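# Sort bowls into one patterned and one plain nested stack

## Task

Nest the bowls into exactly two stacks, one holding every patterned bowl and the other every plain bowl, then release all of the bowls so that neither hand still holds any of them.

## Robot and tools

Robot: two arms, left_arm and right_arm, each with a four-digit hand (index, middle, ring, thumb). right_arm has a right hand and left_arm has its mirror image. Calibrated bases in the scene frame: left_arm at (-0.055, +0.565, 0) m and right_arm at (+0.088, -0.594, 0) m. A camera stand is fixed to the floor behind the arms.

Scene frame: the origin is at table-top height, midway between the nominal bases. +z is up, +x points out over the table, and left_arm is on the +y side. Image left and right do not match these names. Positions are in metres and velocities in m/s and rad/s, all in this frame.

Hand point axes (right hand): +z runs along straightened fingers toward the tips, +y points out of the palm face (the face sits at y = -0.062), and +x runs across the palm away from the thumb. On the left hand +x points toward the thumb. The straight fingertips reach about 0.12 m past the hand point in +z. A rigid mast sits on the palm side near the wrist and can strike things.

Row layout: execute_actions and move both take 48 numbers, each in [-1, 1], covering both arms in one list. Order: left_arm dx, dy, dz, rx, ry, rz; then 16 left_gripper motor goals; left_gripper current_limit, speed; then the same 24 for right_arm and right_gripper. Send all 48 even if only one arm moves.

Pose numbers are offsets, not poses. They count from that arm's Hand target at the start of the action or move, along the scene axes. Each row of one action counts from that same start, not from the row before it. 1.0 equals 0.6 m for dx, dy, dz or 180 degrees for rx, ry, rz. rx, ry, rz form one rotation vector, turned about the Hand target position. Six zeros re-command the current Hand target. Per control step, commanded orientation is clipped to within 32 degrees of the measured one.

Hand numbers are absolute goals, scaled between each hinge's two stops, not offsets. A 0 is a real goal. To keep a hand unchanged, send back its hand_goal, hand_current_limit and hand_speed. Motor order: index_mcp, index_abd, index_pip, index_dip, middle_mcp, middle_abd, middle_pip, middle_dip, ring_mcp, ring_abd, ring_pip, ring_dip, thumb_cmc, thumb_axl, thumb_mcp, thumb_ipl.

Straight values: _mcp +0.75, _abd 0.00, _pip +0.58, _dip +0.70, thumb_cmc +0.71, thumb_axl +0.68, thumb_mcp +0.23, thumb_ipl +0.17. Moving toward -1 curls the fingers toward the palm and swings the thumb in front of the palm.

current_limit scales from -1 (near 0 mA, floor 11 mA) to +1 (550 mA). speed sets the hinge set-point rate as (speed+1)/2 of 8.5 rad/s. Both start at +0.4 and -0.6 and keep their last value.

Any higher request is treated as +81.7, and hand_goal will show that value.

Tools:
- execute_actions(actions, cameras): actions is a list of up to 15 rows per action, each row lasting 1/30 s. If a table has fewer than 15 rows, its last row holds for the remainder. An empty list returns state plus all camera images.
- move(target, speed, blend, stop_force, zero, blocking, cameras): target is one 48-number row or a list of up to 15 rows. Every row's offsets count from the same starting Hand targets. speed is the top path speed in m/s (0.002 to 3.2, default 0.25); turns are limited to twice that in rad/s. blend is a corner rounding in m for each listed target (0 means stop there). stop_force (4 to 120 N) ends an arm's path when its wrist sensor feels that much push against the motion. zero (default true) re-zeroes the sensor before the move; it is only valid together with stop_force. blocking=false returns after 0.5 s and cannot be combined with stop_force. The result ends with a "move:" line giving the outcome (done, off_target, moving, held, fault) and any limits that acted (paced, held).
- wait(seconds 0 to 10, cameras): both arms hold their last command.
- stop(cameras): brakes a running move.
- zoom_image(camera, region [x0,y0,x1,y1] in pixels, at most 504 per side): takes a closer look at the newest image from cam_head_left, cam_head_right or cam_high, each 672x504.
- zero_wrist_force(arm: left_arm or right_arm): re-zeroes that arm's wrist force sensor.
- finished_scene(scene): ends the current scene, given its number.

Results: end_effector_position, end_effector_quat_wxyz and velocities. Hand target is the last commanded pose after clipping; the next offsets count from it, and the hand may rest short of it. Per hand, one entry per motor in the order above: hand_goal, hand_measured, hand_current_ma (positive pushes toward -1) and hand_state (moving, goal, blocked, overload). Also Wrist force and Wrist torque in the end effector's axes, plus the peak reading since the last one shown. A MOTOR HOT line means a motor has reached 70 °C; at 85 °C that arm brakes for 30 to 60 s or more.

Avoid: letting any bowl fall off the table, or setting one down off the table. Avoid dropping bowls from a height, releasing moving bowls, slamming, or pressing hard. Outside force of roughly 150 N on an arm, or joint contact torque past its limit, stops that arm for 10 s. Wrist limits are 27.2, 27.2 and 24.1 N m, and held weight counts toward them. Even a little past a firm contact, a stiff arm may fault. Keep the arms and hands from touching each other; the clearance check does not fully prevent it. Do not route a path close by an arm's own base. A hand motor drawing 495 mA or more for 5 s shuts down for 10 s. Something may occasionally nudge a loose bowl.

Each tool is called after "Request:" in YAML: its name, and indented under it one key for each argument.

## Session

Request:
execute_actions:
  actions: []

Request:
zoom_image:
  camera: "cam_high"
  region: [250, 0, 502, 189]

Scene clock: 0.00 s.
left_arm: end_effector_position=(+0.4232, +0.7706, +0.3062) hand_goal=(+0.754, +0.000, +0.576, +0.696, +0.754, +0.000, +0.576, +0.696, +0.754, +0.000, +0.576, +0.696, +0.714, +0.678, +0.226, +0.168) hand_measured=(+0.754, +0.000, +0.576, +0.696, +0.754, +0.000, +0.576, +0.696, +0.754, +0.000, +0.576, +0.696, +0.714, +0.678, +0.226, +0.168) hand_current_ma=(+0, +0, +0, +0, +0, +0, +0, +0, +0, +0, +0, +0, +0, +0, +0, +0) hand_state=(goal, goal, goal, goal, goal, goal, goal, goal, goal, goal, goal, goal, goal, goal, goal, goal) hand_current_limit=0.40 hand_speed=-0.60 end_effector_quat_wxyz=(+0.188, -0.181, +0.915, +0.308) | right_arm: end_effector_position=(+0.3835, -0.1630, +0.2409) hand_goal=(+0.754, +0.000, +0.576, +0.696, +0.754, +0.000, +0.576, +0.696, +0.754, +0.000, +0.576, +0.696, +0.714, +0.678, +0.226, +0.168) hand_measured=(+0.754, +0.000, +0.576, +0.696, +0.754, +0.000, +0.576, +0.696, +0.754, +0.000, +0.576, +0.696, +0.714, +0.678, +0.226, +0.168) hand_current_ma=(+0, +0, +0, +0, +0, +0, +0, +0, +0, +0, +0, +0, +0, +0, +0, +0) hand_state=(goal, goal, goal, goal, goal, goal, goal, goal, goal, goal, goal, goal, goal, goal, goal, goal) hand_current_limit=0.40 hand_speed=-0.60 end_effector_quat_wxyz=(+0.121, +0.722, -0.674, +0.099)
Joint positions: left_arm=[-0.419 -1.405 2.027 0.986 0.833 0.775] | right_arm=[0.624 -1.189 1.731 1.232 1.813 0.576]
Joint velocities: within noise
Joint torques (N m): no reading
Motor temperatures (°C): left_arm=[26 29 25 37 26 37] | right_arm=[29 31 26 32 40 33]
Wrist force (N): no reading
Wrist torque (N m): no reading
Wrist force, peak (N): no reading
Hand target: left_arm +0.4232, +0.7706, +0.3062; +0.188, -0.181, +0.915, +0.308 | right_arm +0.3835, -0.1630, +0.2409; +0.121, +0.722, -0.674, +0.099

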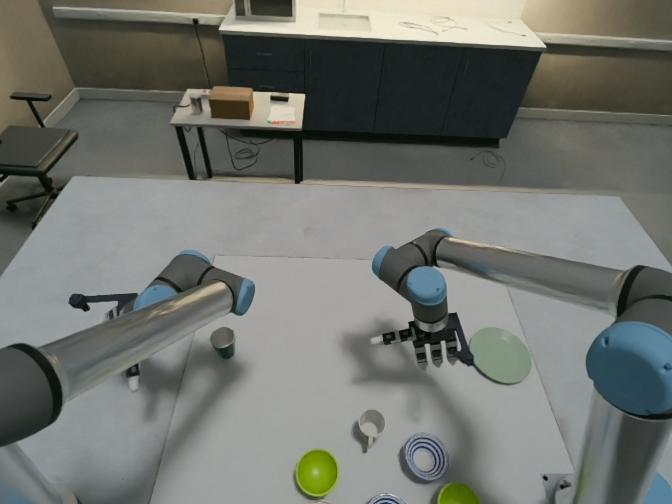

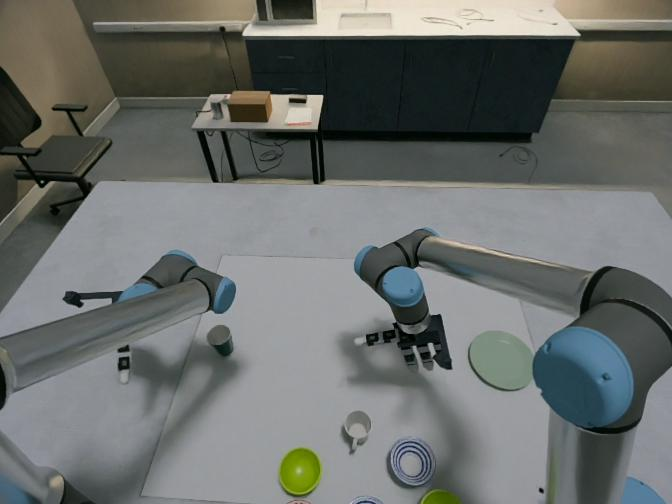

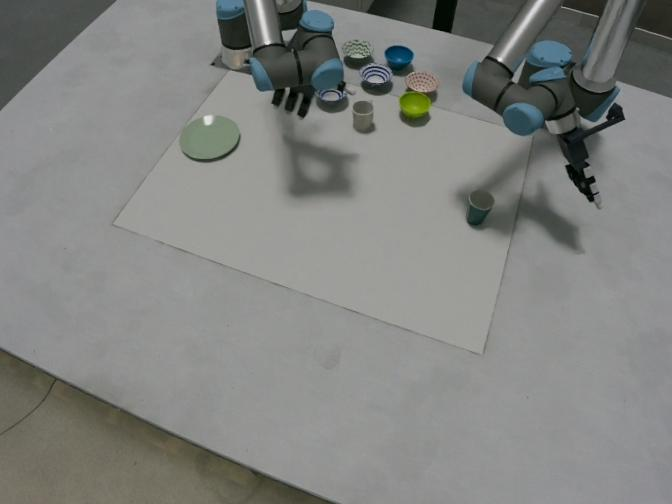

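Scaled by 2.000.

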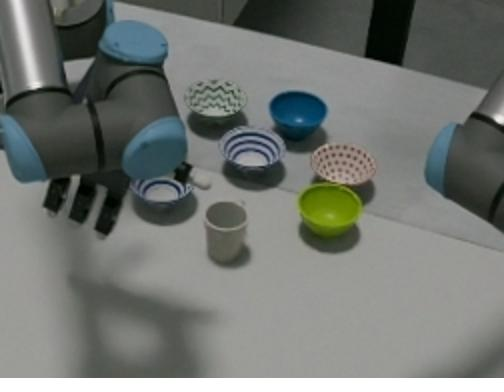

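Request:
move:
  target:
    - [0,0,0,0,0,0,0.754,0,0.576,0.696,0.754,0,0.576,0.696,0.754,0,0.576,0.696,0.714,0.678,0.226,0.168,0.4,-0.6,-0.2725,0.2383,0.0983,0.2658,-0.2465,0.3288,0.973,0,-0.1,0.319,0.973,0,-0.1,0.319,0.973,0,-0.1,0.319,-0.786,0.678,0.11,0.168,0.25,-0.75]
    - [0,0,0,0,0,0,0.754,0,0.576,0.696,0.754,0,0.576,0.696,0.754,0,0.576,0.696,0.714,0.678,0.226,0.168,0.4,-0.6,-0.5867,0.4995,-0.0682,0.4063,-0.0926,0.6183,0.973,0,-0.1,0.319,0.973,0,-0.1,0.319,0.973,0,-0.1,0.319,-0.786,0.678,0.11,0.168,0.25,-0.75]
  speed: [0.45, 0.4]
  blend: [0.06, 0]
  cameras: ["all"]

Request:
zoom_image:
  camera: "cam_high"
  region: [290, 10, 470, 145]

Scene clock: 10.03 s.
left_arm: end_effector_position=(+0.4232, +0.7706, +0.3062) hand_goal=(+0.754, +0.000, +0.576, +0.696, +0.754, +0.000, +0.576, +0.696, +0.754, +0.000, +0.576, +0.696, +0.714, +0.678, +0.226, +0.168) hand_measured=(+0.756, +0.000, +0.576, +0.696, +0.756, +0.000, +0.576, +0.696, +0.756, +0.000, +0.576, +0.696, +0.716, +0.678, +0.226, +0.168) hand_current_ma=(+3, +0, +2, +0, +3, +0, +2, +0, +3, +0, +2, +0, +4, -2, -3, -1) hand_state=(goal, goal, goal, goal, goal, goal, goal, goal, goal, goal, goal, goal, goal, goal, goal, goal) hand_current_limit=0.40 hand_speed=-0.60 end_effector_quat_wxyz=(+0.188, -0.181, +0.915, +0.308) | right_arm: end_effector_position=(+0.0316, +0.1366, +0.2000) hand_goal=(+0.974, +0.000, -0.100, +0.320, +0.974, +0.000, -0.100, +0.320, +0.974, +0.000, -0.100, +0.320, -0.786, +0.678, +0.110, +0.168) hand_measured=(+0.964, +0.000, -0.098, +0.322, +0.964, +0.000, -0.098, +0.324, +0.964, +0.000, -0.098, +0.324, -0.782, +0.678, +0.108, +0.168) hand_current_ma=(-19, +0, +1, +3, -19, +0, +1, +4, -16, +0, +1, +4, +6, -1, -2, +0) hand_state=(goal, goal, goal, goal, goal, goal, goal, goal, goal, goal, goal, goal, goal, goal, goal, goal) hand_current_limit=0.25 hand_speed=-0.75 end_effector_quat_wxyz=(-0.468, +0.845, +0.226, -0.124)
Joint positions: left_arm=[-0.419 -1.405 2.027 0.986 0.833 0.775] | right_arm=[1.205 -1.301 1.819 0.263 0.853 -0.58]
Joint torques (N m): left_arm=[0.98 -45.62 -34.99 4.85 -1.94 0.31] | right_arm=[9.76 -50.51 -51.43 5.66 -4.95 -1.6]
Wrist force (N): left_arm=[-0.3 0.2 0.0] | right_arm=[0.1 -0.8 -0.4]
Wrist torque (N m): left_arm=[0.02 0.04 -0.03] | right_arm=[0.24 0.07 0.44]
Wrist force, peak (N): left_arm=[-0.7 0.6 0.3] | right_arm=[0.1 1.5 -2.9]
Hand target: left_arm +0.4232, +0.7706, +0.3062; +0.188, -0.181, +0.915, +0.308 | right_arm +0.0315, +0.1367, +0.1999; -0.468, +0.845, +0.226, -0.124
Off the commanded pose: left_arm 0.000 m, 0 deg | right_arm 0.000 m, 0 deg.
move: done

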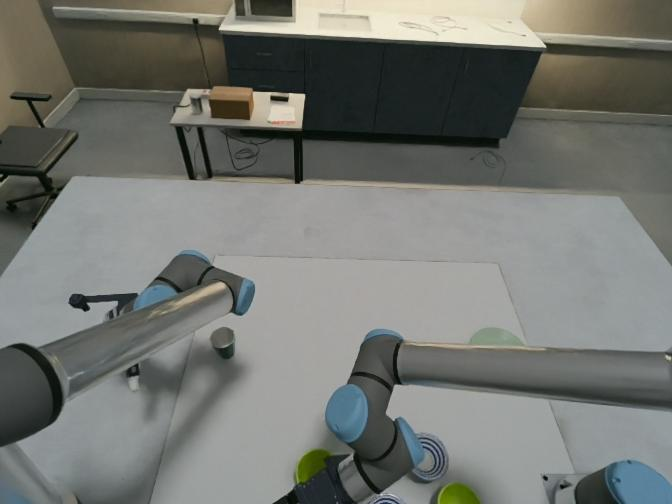

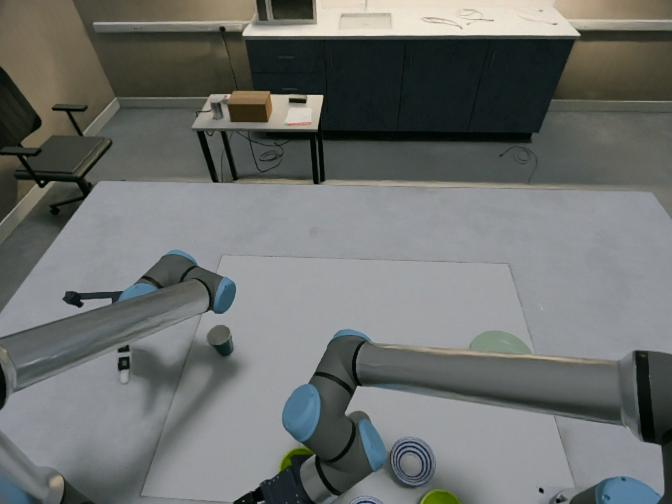

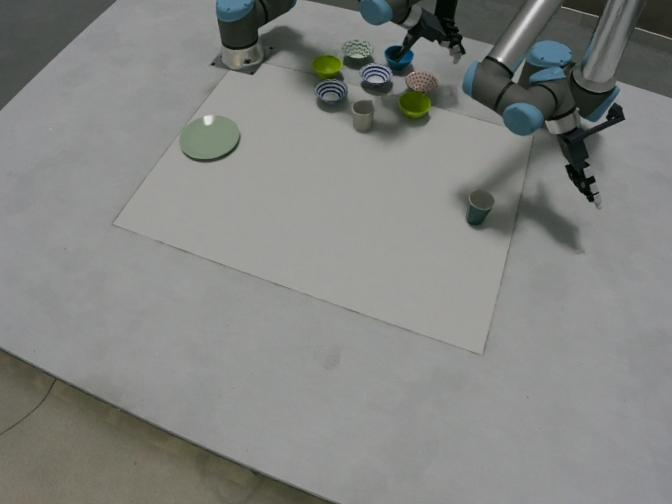

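Scaled by 2.800.

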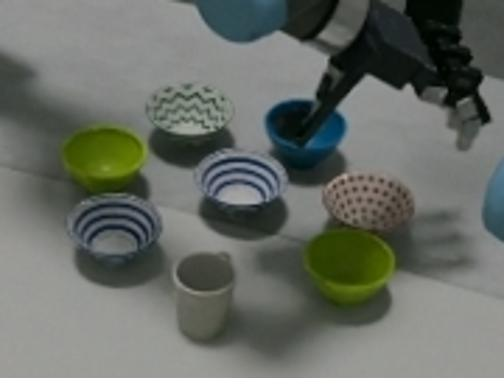

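Request:
zoom_image:
  camera: "cam_high"
  region: [370, 0, 480, 83]

Scaled by 4.582.

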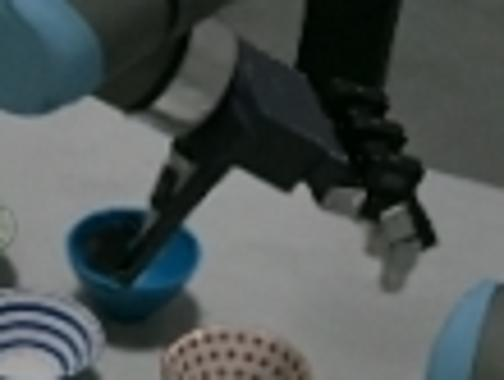

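Request:
move:
  target: [0,0,0,0,0,0,0.754,0,0.576,0.696,0.754,0,0.576,0.696,0.754,0,0.576,0.696,0.714,0.678,0.226,0.168,0.4,-0.6,0,0,-0.25,0,0,0,0.973,0,-0.1,0.319,0.973,0,-0.1,0.319,0.973,0,-0.1,0.319,-0.786,0.678,0.11,0.168,0.25,-0.75]
  speed: 0.16
  cameras: ["cam_high"]

Request:
execute_actions:
  actions:
    - [[0,0,0,0,0,0,0.754,0,0.576,0.696,0.754,0,0.576,0.696,0.754,0,0.576,0.696,0.714,0.678,0.226,0.168,0.4,-0.6,0,0,0,0,0,0,0.84,0,-0.45,0.2,0.973,0,-0.48,0.35,0.84,0,-0.45,0.2,-0.786,0.678,0.05,0.168,0.2,-0.75]]
    - [[0,0,0,0,0,0,0.754,0,0.576,0.696,0.754,0,0.576,0.696,0.754,0,0.576,0.696,0.714,0.678,0.226,0.168,0.4,-0.6,0,0,0,0,0,0,0.82,0,-0.66,0.18,0.973,0,-0.7,0.38,0.82,0,-0.66,0.18,-0.786,0.678,-0.17,0.168,0.2,-0.88]]
    - [[0,0,0,0,0,0,0.754,0,0.576,0.696,0.754,0,0.576,0.696,0.754,0,0.576,0.696,0.714,0.678,0.226,0.168,0.4,-0.6,0,0,0,0,0,0,0.82,0,-0.66,0.18,0.973,0,-0.7,0.38,0.82,0,-0.66,0.18,-0.786,0.678,-0.17,0.168,0.2,-0.88]]
  cameras: ["cam_high"]

Request:
zoom_image:
  camera: "cam_high"
  region: [310, 20, 480, 145]

Scene clock: 13.63 s.
left_arm: end_effector_position=(+0.4232, +0.7706, +0.3062) hand_goal=(+0.754, +0.000, +0.576, +0.696, +0.754, +0.000, +0.576, +0.696, +0.754, +0.000, +0.576, +0.696, +0.714, +0.678, +0.226, +0.168) hand_measured=(+0.756, +0.000, +0.576, +0.696, +0.756, +0.000, +0.576, +0.696, +0.756, +0.000, +0.576, +0.696, +0.716, +0.678, +0.226, +0.168) hand_current_ma=(+3, +0, +2, +0, +3, +0, +2, +0, +3, +0, +2, +0, +4, -2, -3, -1) hand_state=(goal, goal, goal, goal, goal, goal, goal, goal, goal, goal, goal, goal, goal, goal, goal, goal) hand_current_limit=0.40 hand_speed=-0.60 end_effector_quat_wxyz=(+0.188, -0.181, +0.915, +0.308) | right_arm: end_effector_position=(+0.0315, +0.1367, +0.0501) hand_goal=(+0.974, +0.000, -0.100, +0.320, +0.974, +0.000, -0.100, +0.320, +0.974, +0.000, -0.100, +0.320, -0.786, +0.678, +0.110, +0.168) hand_measured=(+0.964, +0.000, -0.098, +0.322, +0.964, +0.000, -0.098, +0.324, +0.964, +0.000, -0.098, +0.324, -0.782, +0.678, +0.108, +0.168) hand_current_ma=(-19, +0, +1, +3, -19, +0, +1, +4, -16, +0, +1, +4, +6, -1, -2, +0) hand_state=(goal, goal, goal, goal, goal, goal, goal, goal, goal, goal, goal, goal, goal, goal, goal, goal) hand_current_limit=0.25 hand_speed=-0.75 end_effector_quat_wxyz=(-0.468, +0.845, +0.226, -0.124)
Joint positions: left_arm=[-0.419 -1.405 2.027 0.986 0.833 0.775] | right_arm=[1.205 -1.146 1.923 0.004 0.852 -0.581]
Joint torques (N m): left_arm=[0.73 -44.18 -34.52 4.68 -2.07 0.35] | right_arm=[11.37 -57.31 -18.36 -1 0.14 1.84]
Wrist force (N): left_arm=[-0.1 0.0 0.0] | right_arm=[0.2 -0.9 0.1]
Wrist torque (N m): left_arm=[-0.01 0.01 -0.01] | right_arm=[0.18 -0.03 0.39]
Wrist force, peak (N): left_arm=[-0.3 0.0 -0.8] | right_arm=[0.0 -1.9 -1.1]
Hand target: left_arm +0.4232, +0.7706, +0.3062; +0.188, -0.181, +0.915, +0.308 | right_arm +0.0315, +0.1367, +0.0499; -0.468, +0.845, +0.226, -0.124
Off the commanded pose: left_arm 0.000 m, 0 deg | right_arm 0.000 m, 0 deg.
move: done
Images, in order (width x height): cam_high 672x504.

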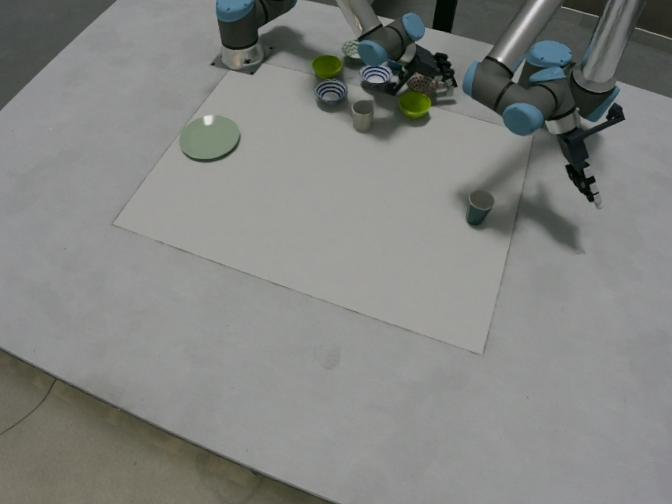

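Scene clock: 15.33 s.
left_arm: end_effector_position=(+0.4232, +0.7706, +0.3062) hand_goal=(+0.754, +0.000, +0.576, +0.696, +0.754, +0.000, +0.576, +0.696, +0.754, +0.000, +0.576, +0.696, +0.714, +0.678, +0.226, +0.168) hand_measured=(+0.756, +0.000, +0.576, +0.696, +0.756, +0.000, +0.576, +0.696, +0.756, +0.000, +0.576, +0.696, +0.716, +0.678, +0.226, +0.168) hand_current_ma=(+3, +0, +2, +0, +3, +0, +2, +0, +3, +0, +2, +0, +4, -2, -3, -1) hand_state=(goal, goal, goal, goal, goal, goal, goal, goal, goal, goal, goal, goal, goal, goal, goal, goal) hand_current_limit=0.40 hand_speed=-0.60 end_effector_quat_wxyz=(+0.188, -0.181, +0.915, +0.308) | right_arm: end_effector_position=(+0.0315, +0.1367, +0.0499) hand_goal=(+0.820, +0.000, -0.660, +0.180, +0.974, +0.000, -0.700, +0.380, +0.820, +0.000, -0.660, +0.180, -0.786, +0.678, -0.170, +0.168) hand_measured=(+0.856, +0.006, -0.560, +0.196, +0.992, +0.000, -0.654, +0.388, +0.822, +0.000, -0.628, +0.184, -0.780, +0.678, +0.054, +0.198) hand_current_ma=(+97, +8, +330, +31, +42, +0, +125, +15, +2, +0, +78, +5, +11, -1, +330, +110) hand_state=(blocked, goal, blocked, goal, goal, goal, blocked, goal, goal, goal, blocked, goal, goal, goal, blocked, blocked) hand_current_limit=0.20 hand_speed=-0.88 end_effector_quat_wxyz=(-0.468, +0.845, +0.226, -0.124)
Joint positions: left_arm=[-0.419 -1.405 2.027 0.986 0.833 0.775] | right_arm=[1.205 -1.145 1.923 0.004 0.852 -0.58]
Joint torques (N m): left_arm=[-0.16 -44.92 -34.82 4.81 -1.94 0.37] | right_arm=[9.26 -57.3 -19.62 -0.68 0.04 1.71]
Wrist force (N): left_arm=[-0.1 0.4 0.0] | right_arm=[-0.2 0.0 0.4]
Wrist torque (N m): left_arm=[0.06 0.00 -0.02] | right_arm=[0.18 0.01 0.38]
Wrist force, peak (N): left_arm=[-0.1 0.6 -0.5] | right_arm=[-0.4 -0.8 0.8]
Hand target: left_arm +0.4232, +0.7706, +0.3062; +0.188, -0.181, +0.915, +0.308 | right_arm +0.0315, +0.1367, +0.0499; -0.468, +0.845, +0.226, -0.124
Off the commanded pose: left_arm 0.000 m, 0 deg | right_arm 0.000 m, 0 deg.
Step readings (end_effector_position of left_arm | right_arm):
0: (+0.4232, +0.7706, +0.3062) | (+0.0315, +0.1367, +0.0501)
1: (+0.4232, +0.7706, +0.3062) | (+0.0315, +0.1367, +0.0501)
2: (+0.4232, +0.7706, +0.3062) | (+0.0315, +0.1367, +0.0501)
4: (+0.4232, +0.7706, +0.3062) | (+0.0315, +0.1367, +0.0500)
8: (+0.4232, +0.7706, +0.3062) | (+0.0315, +0.1367, +0.0500)
15: (+0.4232, +0.7706, +0.3062) | (+0.0315, +0.1367, +0.0499)
16: (+0.4232, +0.7706, +0.3062) | (+0.0315, +0.1367, +0.0499)
17: (+0.4232, +0.7706, +0.3062) | (+0.0315, +0.1367, +0.0499)
19: (+0.4232, +0.7706, +0.3062) | (+0.0315, +0.1367, +0.0499)
23: (+0.4232, +0.7706, +0.3062) | (+0.0315, +0.1367, +0.0499)
30: (+0.4232, +0.7706, +0.3062) | (+0.0315, +0.1367, +0.0499)
31: (+0.4232, +0.7706, +0.3062) | (+0.0315, +0.1367, +0.0499)
32: (+0.4232, +0.7706, +0.3062) | (+0.0315, +0.1367, +0.0499)
34: (+0.4232, +0.7706, +0.3062) | (+0.0315, +0.1367, +0.0499)
38: (+0.4232, +0.7706, +0.3062) | (+0.0315, +0.1367, +0.0499)
45: (+0.4232, +0.7706, +0.3062) | (+0.0315, +0.1367, +0.0499)
Images, in order (width x height): cam_high 672x504.

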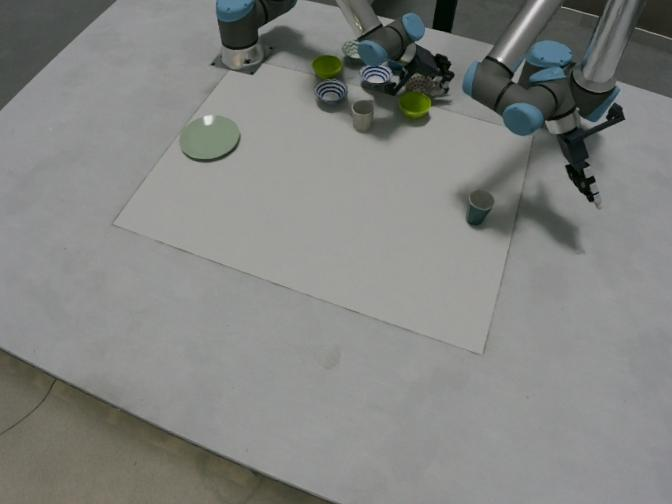

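Scaled by 2.965.

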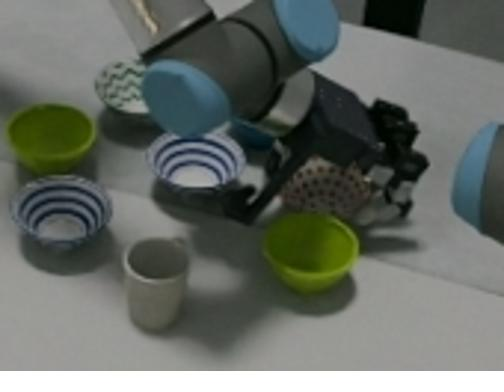

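Request:
move:
  target:
    - [0,0,0,0,0,0,0.754,0,0.576,0.696,0.754,0,0.576,0.696,0.754,0,0.576,0.696,0.714,0.678,0.226,0.168,0.4,-0.6,0,0,0.1667,0,0,0,0.82,0,-0.66,0.18,0.973,0,-0.7,0.38,0.82,0,-0.66,0.18,-0.786,0.678,-0.17,0.168,0.2,-0.88]
    - [0,0,0,0,0,0,0.754,0,0.576,0.696,0.754,0,0.576,0.696,0.754,0,0.576,0.696,0.714,0.678,0.226,0.168,0.4,-0.6,0.03,-0.2712,0.1667,0,0,-0.1667,0.82,0,-0.66,0.18,0.973,0,-0.7,0.38,0.82,0,-0.66,0.18,-0.786,0.678,-0.17,0.168,0.2,-0.88]
    - [0,0,0,0,0,0,0.754,0,0.576,0.696,0.754,0,0.576,0.696,0.754,0,0.576,0.696,0.714,0.678,0.226,0.168,0.4,-0.6,0.03,-0.2712,0.075,0,0,-0.1667,0.82,0,-0.66,0.18,0.973,0,-0.7,0.38,0.82,0,-0.66,0.18,-0.786,0.678,-0.17,0.168,0.2,-0.88]
  speed: [0.14, 0.28, 0.12]
  blend: [0.02, 0.01, 0]
  cameras: ["cam_high"]

Request:
zoom_image:
  camera: "cam_high"
  region: [310, 20, 450, 125]

Scene clock: 19.13 s.
left_arm: end_effector_position=(+0.4232, +0.7706, +0.3062) hand_goal=(+0.754, +0.000, +0.576, +0.696, +0.754, +0.000, +0.576, +0.696, +0.754, +0.000, +0.576, +0.696, +0.714, +0.678, +0.226, +0.168) hand_measured=(+0.756, +0.000, +0.576, +0.696, +0.756, +0.000, +0.576, +0.696, +0.756, +0.000, +0.576, +0.696, +0.716, +0.678, +0.226, +0.168) hand_current_ma=(+3, +0, +2, +0, +3, +0, +2, +0, +3, +0, +2, +0, +4, -2, -3, -1) hand_state=(goal, goal, goal, goal, goal, goal, goal, goal, goal, goal, goal, goal, goal, goal, goal, goal) hand_current_limit=0.40 hand_speed=-0.60 end_effector_quat_wxyz=(+0.188, -0.181, +0.915, +0.308) | right_arm: end_effector_position=(+0.0495, -0.0261, +0.0951) hand_goal=(+0.820, +0.000, -0.660, +0.180, +0.974, +0.000, -0.700, +0.380, +0.820, +0.000, -0.660, +0.180, -0.786, +0.678, -0.170, +0.168) hand_measured=(+0.814, +0.004, -0.656, +0.184, +0.968, +0.000, -0.698, +0.384, +0.816, +0.000, -0.656, +0.184, -0.780, +0.678, -0.168, +0.170) hand_current_ma=(-8, +3, +6, +4, -10, +0, +4, +5, -7, +0, +6, +5, +7, -1, +3, +3) hand_state=(goal, goal, goal, goal, goal, goal, goal, goal, goal, goal, goal, goal, goal, goal, goal, goal) hand_current_limit=0.20 hand_speed=-0.88 end_effector_quat_wxyz=(-0.485, +0.875, +0.000, +0.001)
Joint positions: left_arm=[-0.419 -1.405 2.027 0.986 0.833 0.775] | right_arm=[1.169 -1.538 2.303 -0.169 1.233 -0.223]
Joint torques (N m): left_arm=[2.3 -45.3 -33.79 4.68 -1.99 -0.01] | right_arm=[11 -24.42 -19.47 -1.4 1.74 2.79]
Wrist force (N): left_arm=[-0.5 0.7 -0.3] | right_arm=[-0.1 -0.7 -1.1]
Wrist torque (N m): left_arm=[0.11 0.05 -0.05] | right_arm=[0.36 0.08 0.24]
Wrist force, peak (N): left_arm=[0.1 0.8 -0.7] | right_arm=[0.8 -2.3 -0.1]
Hand target: left_arm +0.4232, +0.7706, +0.3062; +0.188, -0.181, +0.915, +0.308 | right_arm +0.0495, -0.0260, +0.0949; -0.485, +0.875, +0.000, +0.001
Off the commanded pose: left_arm 0.000 m, 0 deg | right_arm 0.000 m, 0 deg.
move: done
Images, in order (width x height): cam_high 672x504.

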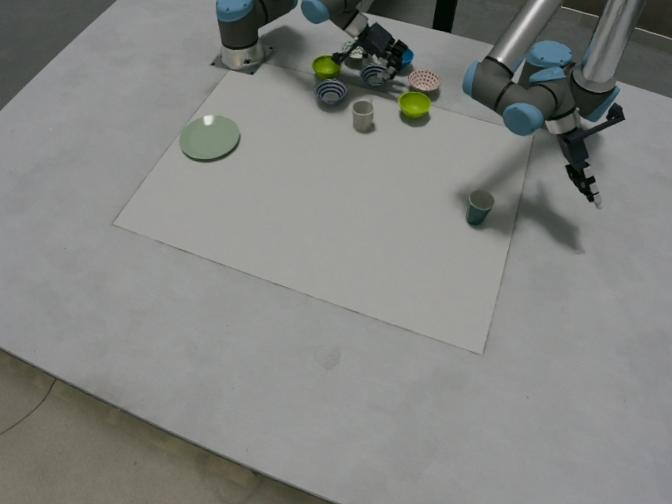

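Scaled by 3.600.

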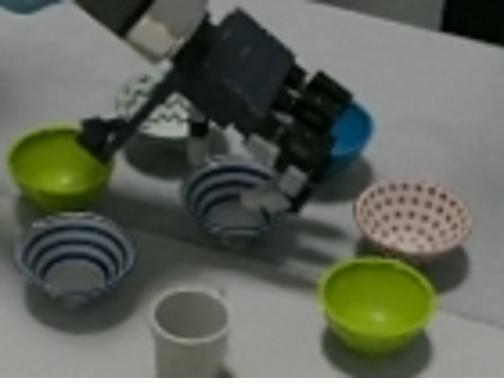

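Request:
move:
  target:
    - [0,0,0,0,0,0,0.754,0,0.576,0.696,0.754,0,0.576,0.696,0.754,0,0.576,0.696,0.714,0.678,0.226,0.168,0.4,-0.6,0,0,0.09,0,0,0,0.973,0,-0.1,0.319,0.973,0,-0.1,0.319,0.973,0,-0.1,0.319,-0.786,0.678,0.11,0.168,0.25,-0.75]
    - [0,0,0,0,0,0,0.754,0,0.576,0.696,0.754,0,0.576,0.696,0.754,0,0.576,0.696,0.714,0.678,0.226,0.168,0.4,-0.6,-0.0397,0.283,0.08,0,0,0.1667,0.973,0,-0.1,0.319,0.973,0,-0.1,0.319,0.973,0,-0.1,0.319,-0.786,0.678,0.11,0.168,0.25,-0.75]
    - [0,0,0,0,0,0,0.754,0,0.576,0.696,0.754,0,0.576,0.696,0.754,0,0.576,0.696,0.714,0.678,0.226,0.168,0.4,-0.6,-0.0397,0.283,-0.075,0,0,0.1667,0.973,0,-0.1,0.319,0.973,0,-0.1,0.319,0.973,0,-0.1,0.319,-0.786,0.678,0.11,0.168,0.25,-0.75]
  speed: [0.2, 0.3, 0.15]
  blend: [0.03, 0.01, 0]
  cameras: ["cam_high"]

Request:
zoom_image:
  camera: "cam_high"
  region: [370, 30, 480, 113]

Request:
execute_actions:
  actions:
    - [[0,0,0,0,0,0,0.754,0,0.576,0.696,0.754,0,0.576,0.696,0.754,0,0.576,0.696,0.714,0.678,0.226,0.168,0.4,-0.6,0,0,0,0,0,0,0.84,0,-0.45,0.2,0.973,0,-0.48,0.35,0.84,0,-0.45,0.2,-0.786,0.678,0.05,0.168,0.2,-0.75]]
    - [[0,0,0,0,0,0,0.754,0,0.576,0.696,0.754,0,0.576,0.696,0.754,0,0.576,0.696,0.714,0.678,0.226,0.168,0.4,-0.6,0,0,0,0,0,0,0.82,0,-0.66,0.18,0.973,0,-0.7,0.38,0.82,0,-0.66,0.18,-0.786,0.678,-0.17,0.168,0.2,-0.88]]
    - [[0,0,0,0,0,0,0.754,0,0.576,0.696,0.754,0,0.576,0.696,0.754,0,0.576,0.696,0.714,0.678,0.226,0.168,0.4,-0.6,0,0,0,0,0,0,0.82,0,-0.66,0.18,0.973,0,-0.7,0.38,0.82,0,-0.66,0.18,-0.786,0.678,-0.17,0.168,0.2,-0.88]]
  cameras: ["cam_high"]

Request:
zoom_image:
  camera: "cam_high"
  region: [370, 30, 480, 113]

Scene clock: 23.10 s.
left_arm: end_effector_position=(+0.4232, +0.7706, +0.3062) hand_goal=(+0.754, +0.000, +0.576, +0.696, +0.754, +0.000, +0.576, +0.696, +0.754, +0.000, +0.576, +0.696, +0.714, +0.678, +0.226, +0.168) hand_measured=(+0.756, +0.000, +0.576, +0.696, +0.756, +0.000, +0.576, +0.696, +0.756, +0.000, +0.576, +0.696, +0.716, +0.678, +0.226, +0.168) hand_current_ma=(+3, +0, +2, +0, +3, +0, +2, +0, +3, +0, +2, +0, +4, -2, -3, -1) hand_state=(goal, goal, goal, goal, goal, goal, goal, goal, goal, goal, goal, goal, goal, goal, goal, goal) hand_current_limit=0.40 hand_speed=-0.60 end_effector_quat_wxyz=(+0.188, -0.181, +0.915, +0.308) | right_arm: end_effector_position=(+0.0257, +0.1437, +0.0501) hand_goal=(+0.974, +0.000, -0.100, +0.320, +0.974, +0.000, -0.100, +0.320, +0.974, +0.000, -0.100, +0.320, -0.786, +0.678, +0.110, +0.168) hand_measured=(+0.954, +0.002, -0.106, +0.318, +0.966, +0.000, -0.104, +0.324, +0.956, +0.000, -0.106, +0.318, -0.782, +0.678, +0.106, +0.170) hand_current_ma=(-45, +3, -8, -3, -13, +0, -6, +4, -38, +0, -8, -3, +5, -1, -9, +2) hand_state=(goal, goal, goal, goal, goal, goal, goal, goal, goal, goal, goal, goal, goal, goal, goal, goal) hand_current_limit=0.25 hand_speed=-0.75 end_effector_quat_wxyz=(-0.468, +0.845, +0.226, -0.124)
Joint positions: left_arm=[-0.419 -1.405 2.027 0.986 0.833 0.775] | right_arm=[1.219 -1.139 1.91 0.002 0.862 -0.568]
Joint torques (N m): left_arm=[0.37 -44.35 -34.68 4.96 -1.77 0.02] | right_arm=[11.42 -57.5 -18.2 -0.4 -1.11 1.62]
Wrist force (N): left_arm=[0.5 0.0 0.1] | right_arm=[0.0 -0.8 0.1]
Wrist torque (N m): left_arm=[-0.01 -0.07 0.05] | right_arm=[0.20 0.00 0.38]
Wrist force, peak (N): left_arm=[-0.3 0.2 -0.8] | right_arm=[1.1 -0.9 -2.2]
Hand target: left_arm +0.4232, +0.7706, +0.3062; +0.188, -0.181, +0.915, +0.308 | right_arm +0.0257, +0.1438, +0.0499; -0.468, +0.845, +0.226, -0.124
Off the commanded pose: left_arm 0.000 m, 0 deg | right_arm 0.000 m, 0 deg.
move: done; blend cut to 0.027 m at target 1
Images, in order (width x height): cam_high 672x504.

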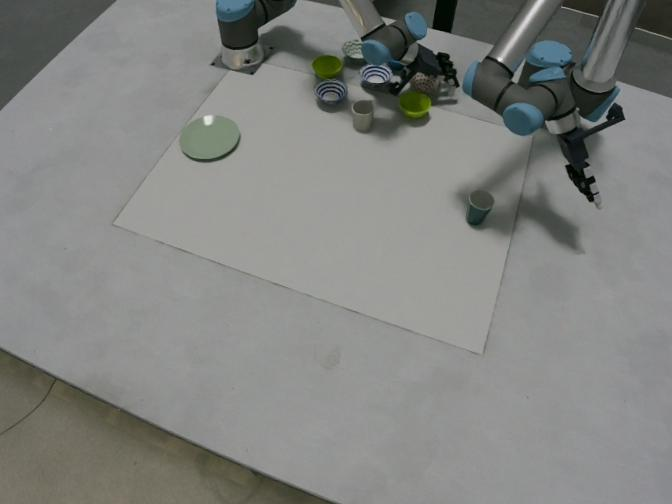

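Scaled by 4.582.

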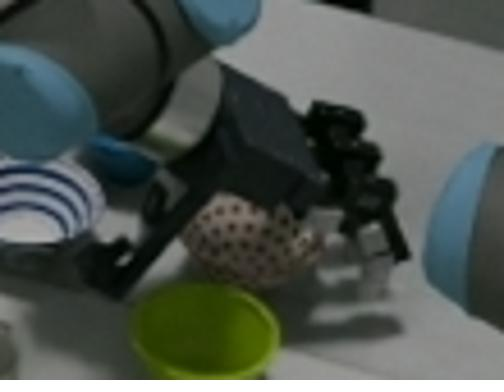

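Scene clock: 24.80 s.
left_arm: end_effector_position=(+0.4232, +0.7706, +0.3062) hand_goal=(+0.754, +0.000, +0.576, +0.696, +0.754, +0.000, +0.576, +0.696, +0.754, +0.000, +0.576, +0.696, +0.714, +0.678, +0.226, +0.168) hand_measured=(+0.756, +0.000, +0.576, +0.696, +0.756, +0.000, +0.576, +0.696, +0.756, +0.000, +0.576, +0.696, +0.716, +0.678, +0.226, +0.168) hand_current_ma=(+3, +0, +2, +0, +3, +0, +2, +0, +3, +0, +2, +0, +4, -2, -3, -1) hand_state=(goal, goal, goal, goal, goal, goal, goal, goal, goal, goal, goal, goal, goal, goal, goal, goal) hand_current_limit=0.40 hand_speed=-0.60 end_effector_quat_wxyz=(+0.188, -0.181, +0.915, +0.308) | right_arm: end_effector_position=(+0.0257, +0.1438, +0.0499) hand_goal=(+0.820, +0.000, -0.660, +0.180, +0.974, +0.000, -0.700, +0.380, +0.820, +0.000, -0.660, +0.180, -0.786, +0.678, -0.170, +0.168) hand_measured=(+0.858, +0.004, -0.500, +0.196, +0.990, +0.000, -0.648, +0.392, +0.816, +0.000, -0.654, +0.184, -0.790, +0.678, +0.058, +0.194) hand_current_ma=(+109, +5, +330, +30, +33, +0, +144, +23, -6, +0, +7, +5, -5, -1, +330, +85) hand_state=(blocked, goal, blocked, goal, goal, goal, blocked, goal, goal, goal, goal, goal, goal, goal, blocked, blocked) hand_current_limit=0.20 hand_speed=-0.88 end_effector_quat_wxyz=(-0.468, +0.845, +0.226, -0.124)
Joint positions: left_arm=[-0.419 -1.405 2.027 0.986 0.833 0.775] | right_arm=[1.219 -1.138 1.91 0.002 0.862 -0.568]
Joint torques (N m): left_arm=[0.68 -45.25 -34.15 5.01 -1.95 0.02] | right_arm=[9.24 -59.59 -20.33 -0.58 -0.29 1.59]
Wrist force (N): left_arm=[-0.1 0.3 -0.2] | right_arm=[-0.1 0.2 0.6]
Wrist torque (N m): left_arm=[0.05 0.00 -0.01] | right_arm=[0.24 0.00 0.39]
Wrist force, peak (N): left_arm=[-0.2 0.8 -0.4] | right_arm=[-0.1 -0.6 0.6]
Hand target: left_arm +0.4232, +0.7706, +0.3062; +0.188, -0.181, +0.915, +0.308 | right_arm +0.0257, +0.1438, +0.0499; -0.468, +0.845, +0.226, -0.124
Off the commanded pose: left_arm 0.000 m, 0 deg | right_arm 0.000 m, 0 deg.
Step readings (end_effector_position of left_arm | right_arm):
0: (+0.4232, +0.7706, +0.3062) | (+0.0257, +0.1437, +0.0501)
1: (+0.4232, +0.7706, +0.3062) | (+0.0257, +0.1437, +0.0501)
2: (+0.4232, +0.7706, +0.3062) | (+0.0257, +0.1437, +0.0501)
4: (+0.4232, +0.7706, +0.3062) | (+0.0257, +0.1438, +0.0500)
8: (+0.4232, +0.7706, +0.3062) | (+0.0257, +0.1438, +0.0500)
15: (+0.4232, +0.7706, +0.3062) | (+0.0257, +0.1438, +0.0499)
16: (+0.4232, +0.7706, +0.3062) | (+0.0257, +0.1438, +0.0499)
17: (+0.4232, +0.7706, +0.3062) | (+0.0257, +0.1438, +0.0499)
19: (+0.4232, +0.7706, +0.3062) | (+0.0257, +0.1438, +0.0499)
23: (+0.4232, +0.7706, +0.3062) | (+0.0257, +0.1438, +0.0499)
30: (+0.4232, +0.7706, +0.3062) | (+0.0257, +0.1438, +0.0499)
31: (+0.4232, +0.7706, +0.3062) | (+0.0257, +0.1438, +0.0499)
32: (+0.4232, +0.7706, +0.3062) | (+0.0257, +0.1438, +0.0499)
34: (+0.4232, +0.7706, +0.3062) | (+0.0257, +0.1438, +0.0499)
38: (+0.4232, +0.7706, +0.3062) | (+0.0257, +0.1438, +0.0499)
45: (+0.4232, +0.7706, +0.3062) | (+0.0257, +0.1438, +0.0499)
Images, in order (width x height): cam_high 672x504.

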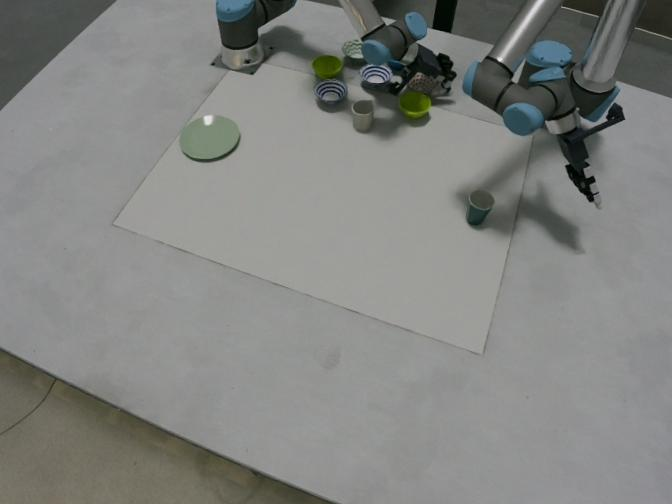

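Scaled by 4.582.

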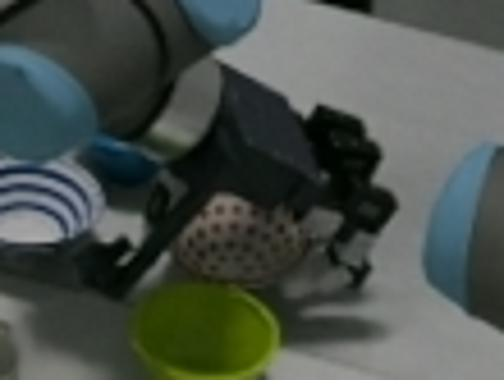

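Request:
execute_actions:
  actions:
    - [[0,0,0,0,0,0,0.754,0,0.576,0.696,0.754,0,0.576,0.696,0.754,0,0.576,0.696,0.714,0.678,0.226,0.168,0.4,-0.6,0,0,0,0,0,0,0.95,0,-0.2,0.3,0.973,0,-0.2,0.319,0.95,0,-0.2,0.3,-0.786,0.678,0.11,0.168,0.25,-0.8]]
  cameras: []

Request:
move:
  target: [0,0,0,0,0,0,0.754,0,0.576,0.696,0.754,0,0.576,0.696,0.754,0,0.576,0.696,0.714,0.678,0.226,0.168,0.4,-0.6,-0.0145,-0.0083,0,0,0,0,0.973,0,-0.1,0.319,0.973,0,-0.1,0.319,0.973,0,-0.1,0.319,-0.786,0.678,0.11,0.168,0.25,-0.75]
  speed: 0.1
  cameras: []

Request:
execute_actions:
  actions:
    - [[0,0,0,0,0,0,0.754,0,0.576,0.696,0.754,0,0.576,0.696,0.754,0,0.576,0.696,0.714,0.678,0.226,0.168,0.4,-0.6,0,0,0,0,0,0,0.84,0,-0.45,0.2,0.973,0,-0.48,0.35,0.84,0,-0.45,0.2,-0.786,0.678,0.05,0.168,0.2,-0.75]]
    - [[0,0,0,0,0,0,0.754,0,0.576,0.696,0.754,0,0.576,0.696,0.754,0,0.576,0.696,0.714,0.678,0.226,0.168,0.4,-0.6,0,0,0,0,0,0,0.82,0,-0.66,0.18,0.973,0,-0.7,0.38,0.82,0,-0.66,0.18,-0.786,0.678,-0.17,0.168,0.2,-0.88]]
    - [[0,0,0,0,0,0,0.754,0,0.576,0.696,0.754,0,0.576,0.696,0.754,0,0.576,0.696,0.714,0.678,0.226,0.168,0.4,-0.6,0,0,0,0,0,0,0.82,0,-0.66,0.18,0.973,0,-0.7,0.38,0.82,0,-0.66,0.18,-0.786,0.678,-0.17,0.168,0.2,-0.88]]
  cameras: ["cam_high"]

Request:
zoom_image:
  camera: "cam_high"
  region: [370, 30, 480, 113]

Scene clock: 26.43 s.
left_arm: end_effector_position=(+0.4232, +0.7706, +0.3062) hand_goal=(+0.754, +0.000, +0.576, +0.696, +0.754, +0.000, +0.576, +0.696, +0.754, +0.000, +0.576, +0.696, +0.714, +0.678, +0.226, +0.168) hand_measured=(+0.756, +0.000, +0.576, +0.696, +0.756, +0.000, +0.576, +0.696, +0.756, +0.000, +0.576, +0.696, +0.716, +0.678, +0.226, +0.168) hand_current_ma=(+3, +0, +2, +0, +3, +0, +2, +0, +3, +0, +2, +0, +4, -2, -3, -1) hand_state=(goal, goal, goal, goal, goal, goal, goal, goal, goal, goal, goal, goal, goal, goal, goal, goal) hand_current_limit=0.40 hand_speed=-0.60 end_effector_quat_wxyz=(+0.188, -0.181, +0.915, +0.308) | right_arm: end_effector_position=(+0.0257, +0.1438, +0.0499) hand_goal=(+0.950, +0.000, -0.200, +0.300, +0.974, +0.000, -0.200, +0.320, +0.950, +0.000, -0.200, +0.300, -0.786, +0.678, +0.110, +0.168) hand_measured=(+0.930, +0.004, -0.206, +0.298, +0.968, +0.000, -0.204, +0.324, +0.934, +0.000, -0.206, +0.298, -0.786, +0.678, +0.104, +0.170) hand_current_ma=(-45, +4, -7, -3, -11, +0, -6, +4, -37, +0, -7, -3, +1, -1, -10, +2) hand_state=(goal, goal, goal, goal, goal, goal, goal, goal, goal, goal, goal, goal, goal, goal, goal, goal) hand_current_limit=0.25 hand_speed=-0.80 end_effector_quat_wxyz=(-0.468, +0.845, +0.226, -0.124)
Joint positions: left_arm=[-0.419 -1.405 2.027 0.986 0.833 0.775] | right_arm=[1.219 -1.138 1.91 0.002 0.862 -0.568]
Joint torques (N m): left_arm=[0.18 -46.2 -33.93 5.08 -1.89 -0.08] | right_arm=[5.96 -60.87 -21.96 -0.67 -0.14 1.73]
Wrist force (N): left_arm=[0.0 0.2 -0.7] | right_arm=[-0.3 -0.5 0.2]
Wrist torque (N m): left_arm=[0.08 -0.02 -0.01] | right_arm=[0.24 0.04 0.36]
Wrist force, peak (N): left_arm=[-0.4 0.7 -0.5] | right_arm=[-0.2 -0.8 -0.7]
Hand target: left_arm +0.4232, +0.7706, +0.3062; +0.188, -0.181, +0.915, +0.308 | right_arm +0.0257, +0.1438, +0.0499; -0.468, +0.845, +0.226, -0.124
Off the commanded pose: left_arm 0.000 m, 0 deg | right_arm 0.000 m, 0 deg.
Step readings (end_effector_position of left_arm | right_arm):
0: (+0.4232, +0.7706, +0.3062) | (+0.0257, +0.1438, +0.0499)
1: (+0.4232, +0.7706, +0.3062) | (+0.0257, +0.1438, +0.0499)
2: (+0.4232, +0.7706, +0.3062) | (+0.0257, +0.1438, +0.0499)
4: (+0.4232, +0.7706, +0.3062) | (+0.0257, +0.1438, +0.0499)
8: (+0.4232, +0.7706, +0.3062) | (+0.0257, +0.1438, +0.0499)
15: (+0.4232, +0.7706, +0.3062) | (+0.0257, +0.1438, +0.0499)
No camera images: "cameras" was empty.

Scene clock: 27.20 s.
left_arm: end_effector_position=(+0.4232, +0.7706, +0.3062) hand_goal=(+0.754, +0.000, +0.576, +0.696, +0.754, +0.000, +0.576, +0.696, +0.754, +0.000, +0.576, +0.696, +0.714, +0.678, +0.226, +0.168) hand_measured=(+0.756, +0.000, +0.576, +0.696, +0.756, +0.000, +0.576, +0.696, +0.756, +0.000, +0.576, +0.696, +0.716, +0.678, +0.226, +0.168) hand_current_ma=(+3, +0, +2, +0, +3, +0, +2, +0, +3, +0, +2, +0, +4, -2, -3, -1) hand_state=(goal, goal, goal, goal, goal, goal, goal, goal, goal, goal, goal, goal, goal, goal, goal, goal) hand_current_limit=0.40 hand_speed=-0.60 end_effector_quat_wxyz=(+0.188, -0.181, +0.915, +0.308) | right_arm: end_effector_position=(+0.0172, +0.1389, +0.0499) hand_goal=(+0.974, +0.000, -0.100, +0.320, +0.974, +0.000, -0.100, +0.320, +0.974, +0.000, -0.100, +0.320, -0.786, +0.678, +0.110, +0.168) hand_measured=(+0.952, +0.004, -0.106, +0.318, +0.968, +0.000, -0.104, +0.324, +0.956, +0.000, -0.106, +0.316, -0.786, +0.678, +0.104, +0.170) hand_current_ma=(-51, +3, -9, -3, -11, +0, -7, +4, -43, +0, -9, -4, +1, -1, -10, +2) hand_state=(blocked, goal, goal, goal, goal, goal, goal, goal, goal, goal, goal, goal, goal, goal, goal, goal) hand_current_limit=0.25 hand_speed=-0.75 end_effector_quat_wxyz=(-0.468, +0.845, +0.226, -0.124) end_effector_velocity=(-0.001, -0.001, +0.000) end_effector_angular_velocity=(+0.002, -0.001, -0.001)
Joint positions: left_arm=[-0.419 -1.405 2.027 0.986 0.833 0.775] | right_arm=[1.23 -1.147 1.922 -0.008 0.87 -0.558]
Joint velocities: left_arm=[within noise] | right_arm=[0.002 -0.002 0.003 -0.005 0.002 0.003]
Joint torques (N m): left_arm=[1.03 -44.99 -34.58 4.51 -1.81 0.11] | right_arm=[11.56 -87.52 -17.59 -0.4 0.58 1.65]
Wrist force (N): left_arm=[0.2 0.0 -0.6] | right_arm=[0.1 -0.7 0.1]
Wrist torque (N m): left_arm=[0.05 -0.04 0.02] | right_arm=[0.20 -0.01 0.38]
Wrist force, peak (N): left_arm=[-0.4 -0.3 -0.7] | right_arm=[-0.1 -0.8 0.4]
Hand target: left_arm +0.4232, +0.7706, +0.3062; +0.188, -0.181, +0.915, +0.308 | right_arm +0.0170, +0.1388, +0.0499; -0.468, +0.845, +0.226, -0.124
Off the commanded pose: left_arm 0.000 m, 0 deg | right_arm 0.000 m, 0 deg.
move: done
No camera images: "cameras" was empty.

Scene clock: 28.90 s.
left_arm: end_effector_position=(+0.4232, +0.7706, +0.3062) hand_goal=(+0.754, +0.000, +0.576, +0.696, +0.754, +0.000, +0.576, +0.696, +0.754, +0.000, +0.576, +0.696, +0.714, +0.678, +0.226, +0.168) hand_measured=(+0.756, +0.000, +0.576, +0.696, +0.756, +0.000, +0.576, +0.696, +0.756, +0.000, +0.576, +0.696, +0.716, +0.678, +0.226, +0.168) hand_current_ma=(+3, +0, +2, +0, +3, +0, +2, +0, +3, +0, +2, +0, +4, -2, -3, -1) hand_state=(goal, goal, goal, goal, goal, goal, goal, goal, goal, goal, goal, goal, goal, goal, goal, goal) hand_current_limit=0.40 hand_speed=-0.60 end_effector_quat_wxyz=(+0.188, -0.181, +0.915, +0.308) | right_arm: end_effector_position=(+0.0170, +0.1388, +0.0499) hand_goal=(+0.820, +0.000, -0.660, +0.180, +0.974, +0.000, -0.700, +0.380, +0.820, +0.000, -0.660, +0.180, -0.786, +0.678, -0.170, +0.168) hand_measured=(+0.850, +0.006, -0.572, +0.194, +0.992, +0.000, -0.656, +0.388, +0.828, -0.002, -0.616, +0.186, -0.772, +0.678, +0.052, +0.198) hand_current_ma=(+81, +7, +290, +26, +40, +0, +120, +14, +13, -2, +121, +10, +27, +0, +330, +109) hand_state=(blocked, goal, blocked, goal, goal, goal, blocked, goal, goal, goal, blocked, goal, goal, goal, blocked, blocked) hand_current_limit=0.20 hand_speed=-0.88 end_effector_quat_wxyz=(-0.468, +0.845, +0.226, -0.124)
Joint positions: left_arm=[-0.419 -1.405 2.027 0.986 0.833 0.775] | right_arm=[1.23 -1.147 1.922 -0.009 0.87 -0.558]
Joint torques (N m): left_arm=[-1.38 -45.89 -34.3 4.68 -2.17 0.21] | right_arm=[10.95 -85.1 -19.91 -0.73 0.78 1.41]
Wrist force (N): left_arm=[-0.1 0.2 -0.4] | right_arm=[0.1 0.6 0.3]
Wrist torque (N m): left_arm=[0.06 0.00 -0.01] | right_arm=[0.28 -0.01 0.41]
Wrist force, peak (N): left_arm=[-0.1 0.1 -0.9] | right_arm=[-0.2 0.7 0.9]
Hand target: left_arm +0.4232, +0.7706, +0.3062; +0.188, -0.181, +0.915, +0.308 | right_arm +0.0170, +0.1388, +0.0499; -0.468, +0.845, +0.226, -0.124
Off the commanded pose: left_arm 0.000 m, 0 deg | right_arm 0.000 m, 0 deg.
Step readings (end_effector_position of left_arm | right_arm):
0: (+0.4232, +0.7706, +0.3062) | (+0.0172, +0.1389, +0.0499)
1: (+0.4232, +0.7706, +0.3062) | (+0.0172, +0.1389, +0.0499)
2: (+0.4232, +0.7706, +0.3062) | (+0.0171, +0.1389, +0.0499)
4: (+0.4232, +0.7706, +0.3062) | (+0.0171, +0.1388, +0.0499)
8: (+0.4232, +0.7706, +0.3062) | (+0.0170, +0.1388, +0.0499)
15: (+0.4232, +0.7706, +0.3062) | (+0.0170, +0.1388, +0.0499)
16: (+0.4232, +0.7706, +0.3062) | (+0.0170, +0.1388, +0.0499)
17: (+0.4232, +0.7706, +0.3062) | (+0.0170, +0.1388, +0.0499)
19: (+0.4232, +0.7706, +0.3062) | (+0.0170, +0.1388, +0.0499)
23: (+0.4232, +0.7706, +0.3062) | (+0.0170, +0.1388, +0.0499)
30: (+0.4232, +0.7706, +0.3062) | (+0.0170, +0.1388, +0.0499)
31: (+0.4232, +0.7706, +0.3062) | (+0.0170, +0.1388, +0.0499)
32: (+0.4232, +0.7706, +0.3062) | (+0.0170, +0.1388, +0.0499)
34: (+0.4232, +0.7706, +0.3062) | (+0.0170, +0.1388, +0.0499)
38: (+0.4232, +0.7706, +0.3062) | (+0.0170, +0.1388, +0.0499)
45: (+0.4232, +0.7706, +0.3062) | (+0.0170, +0.1388, +0.0499)
Images, in order (width x height): cam_high 672x504.

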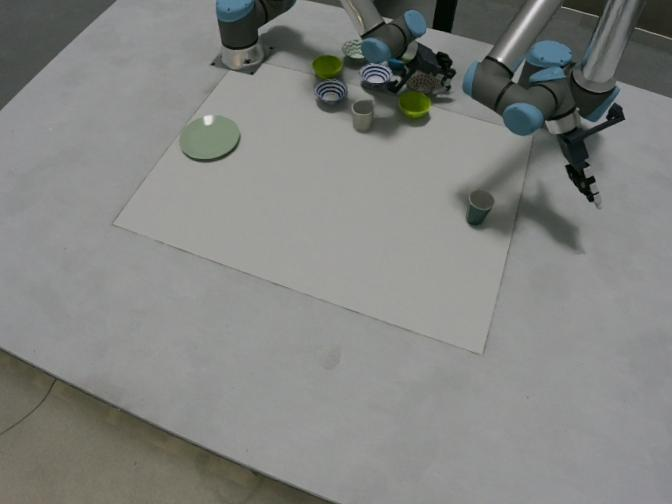

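Scaled by 4.582.

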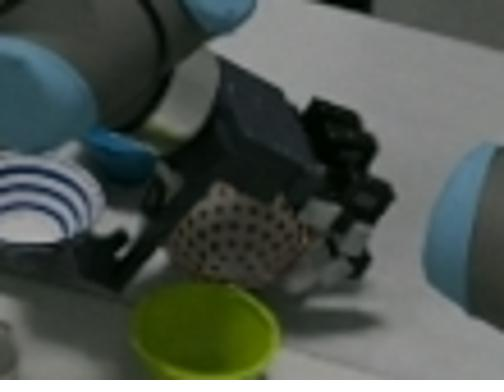

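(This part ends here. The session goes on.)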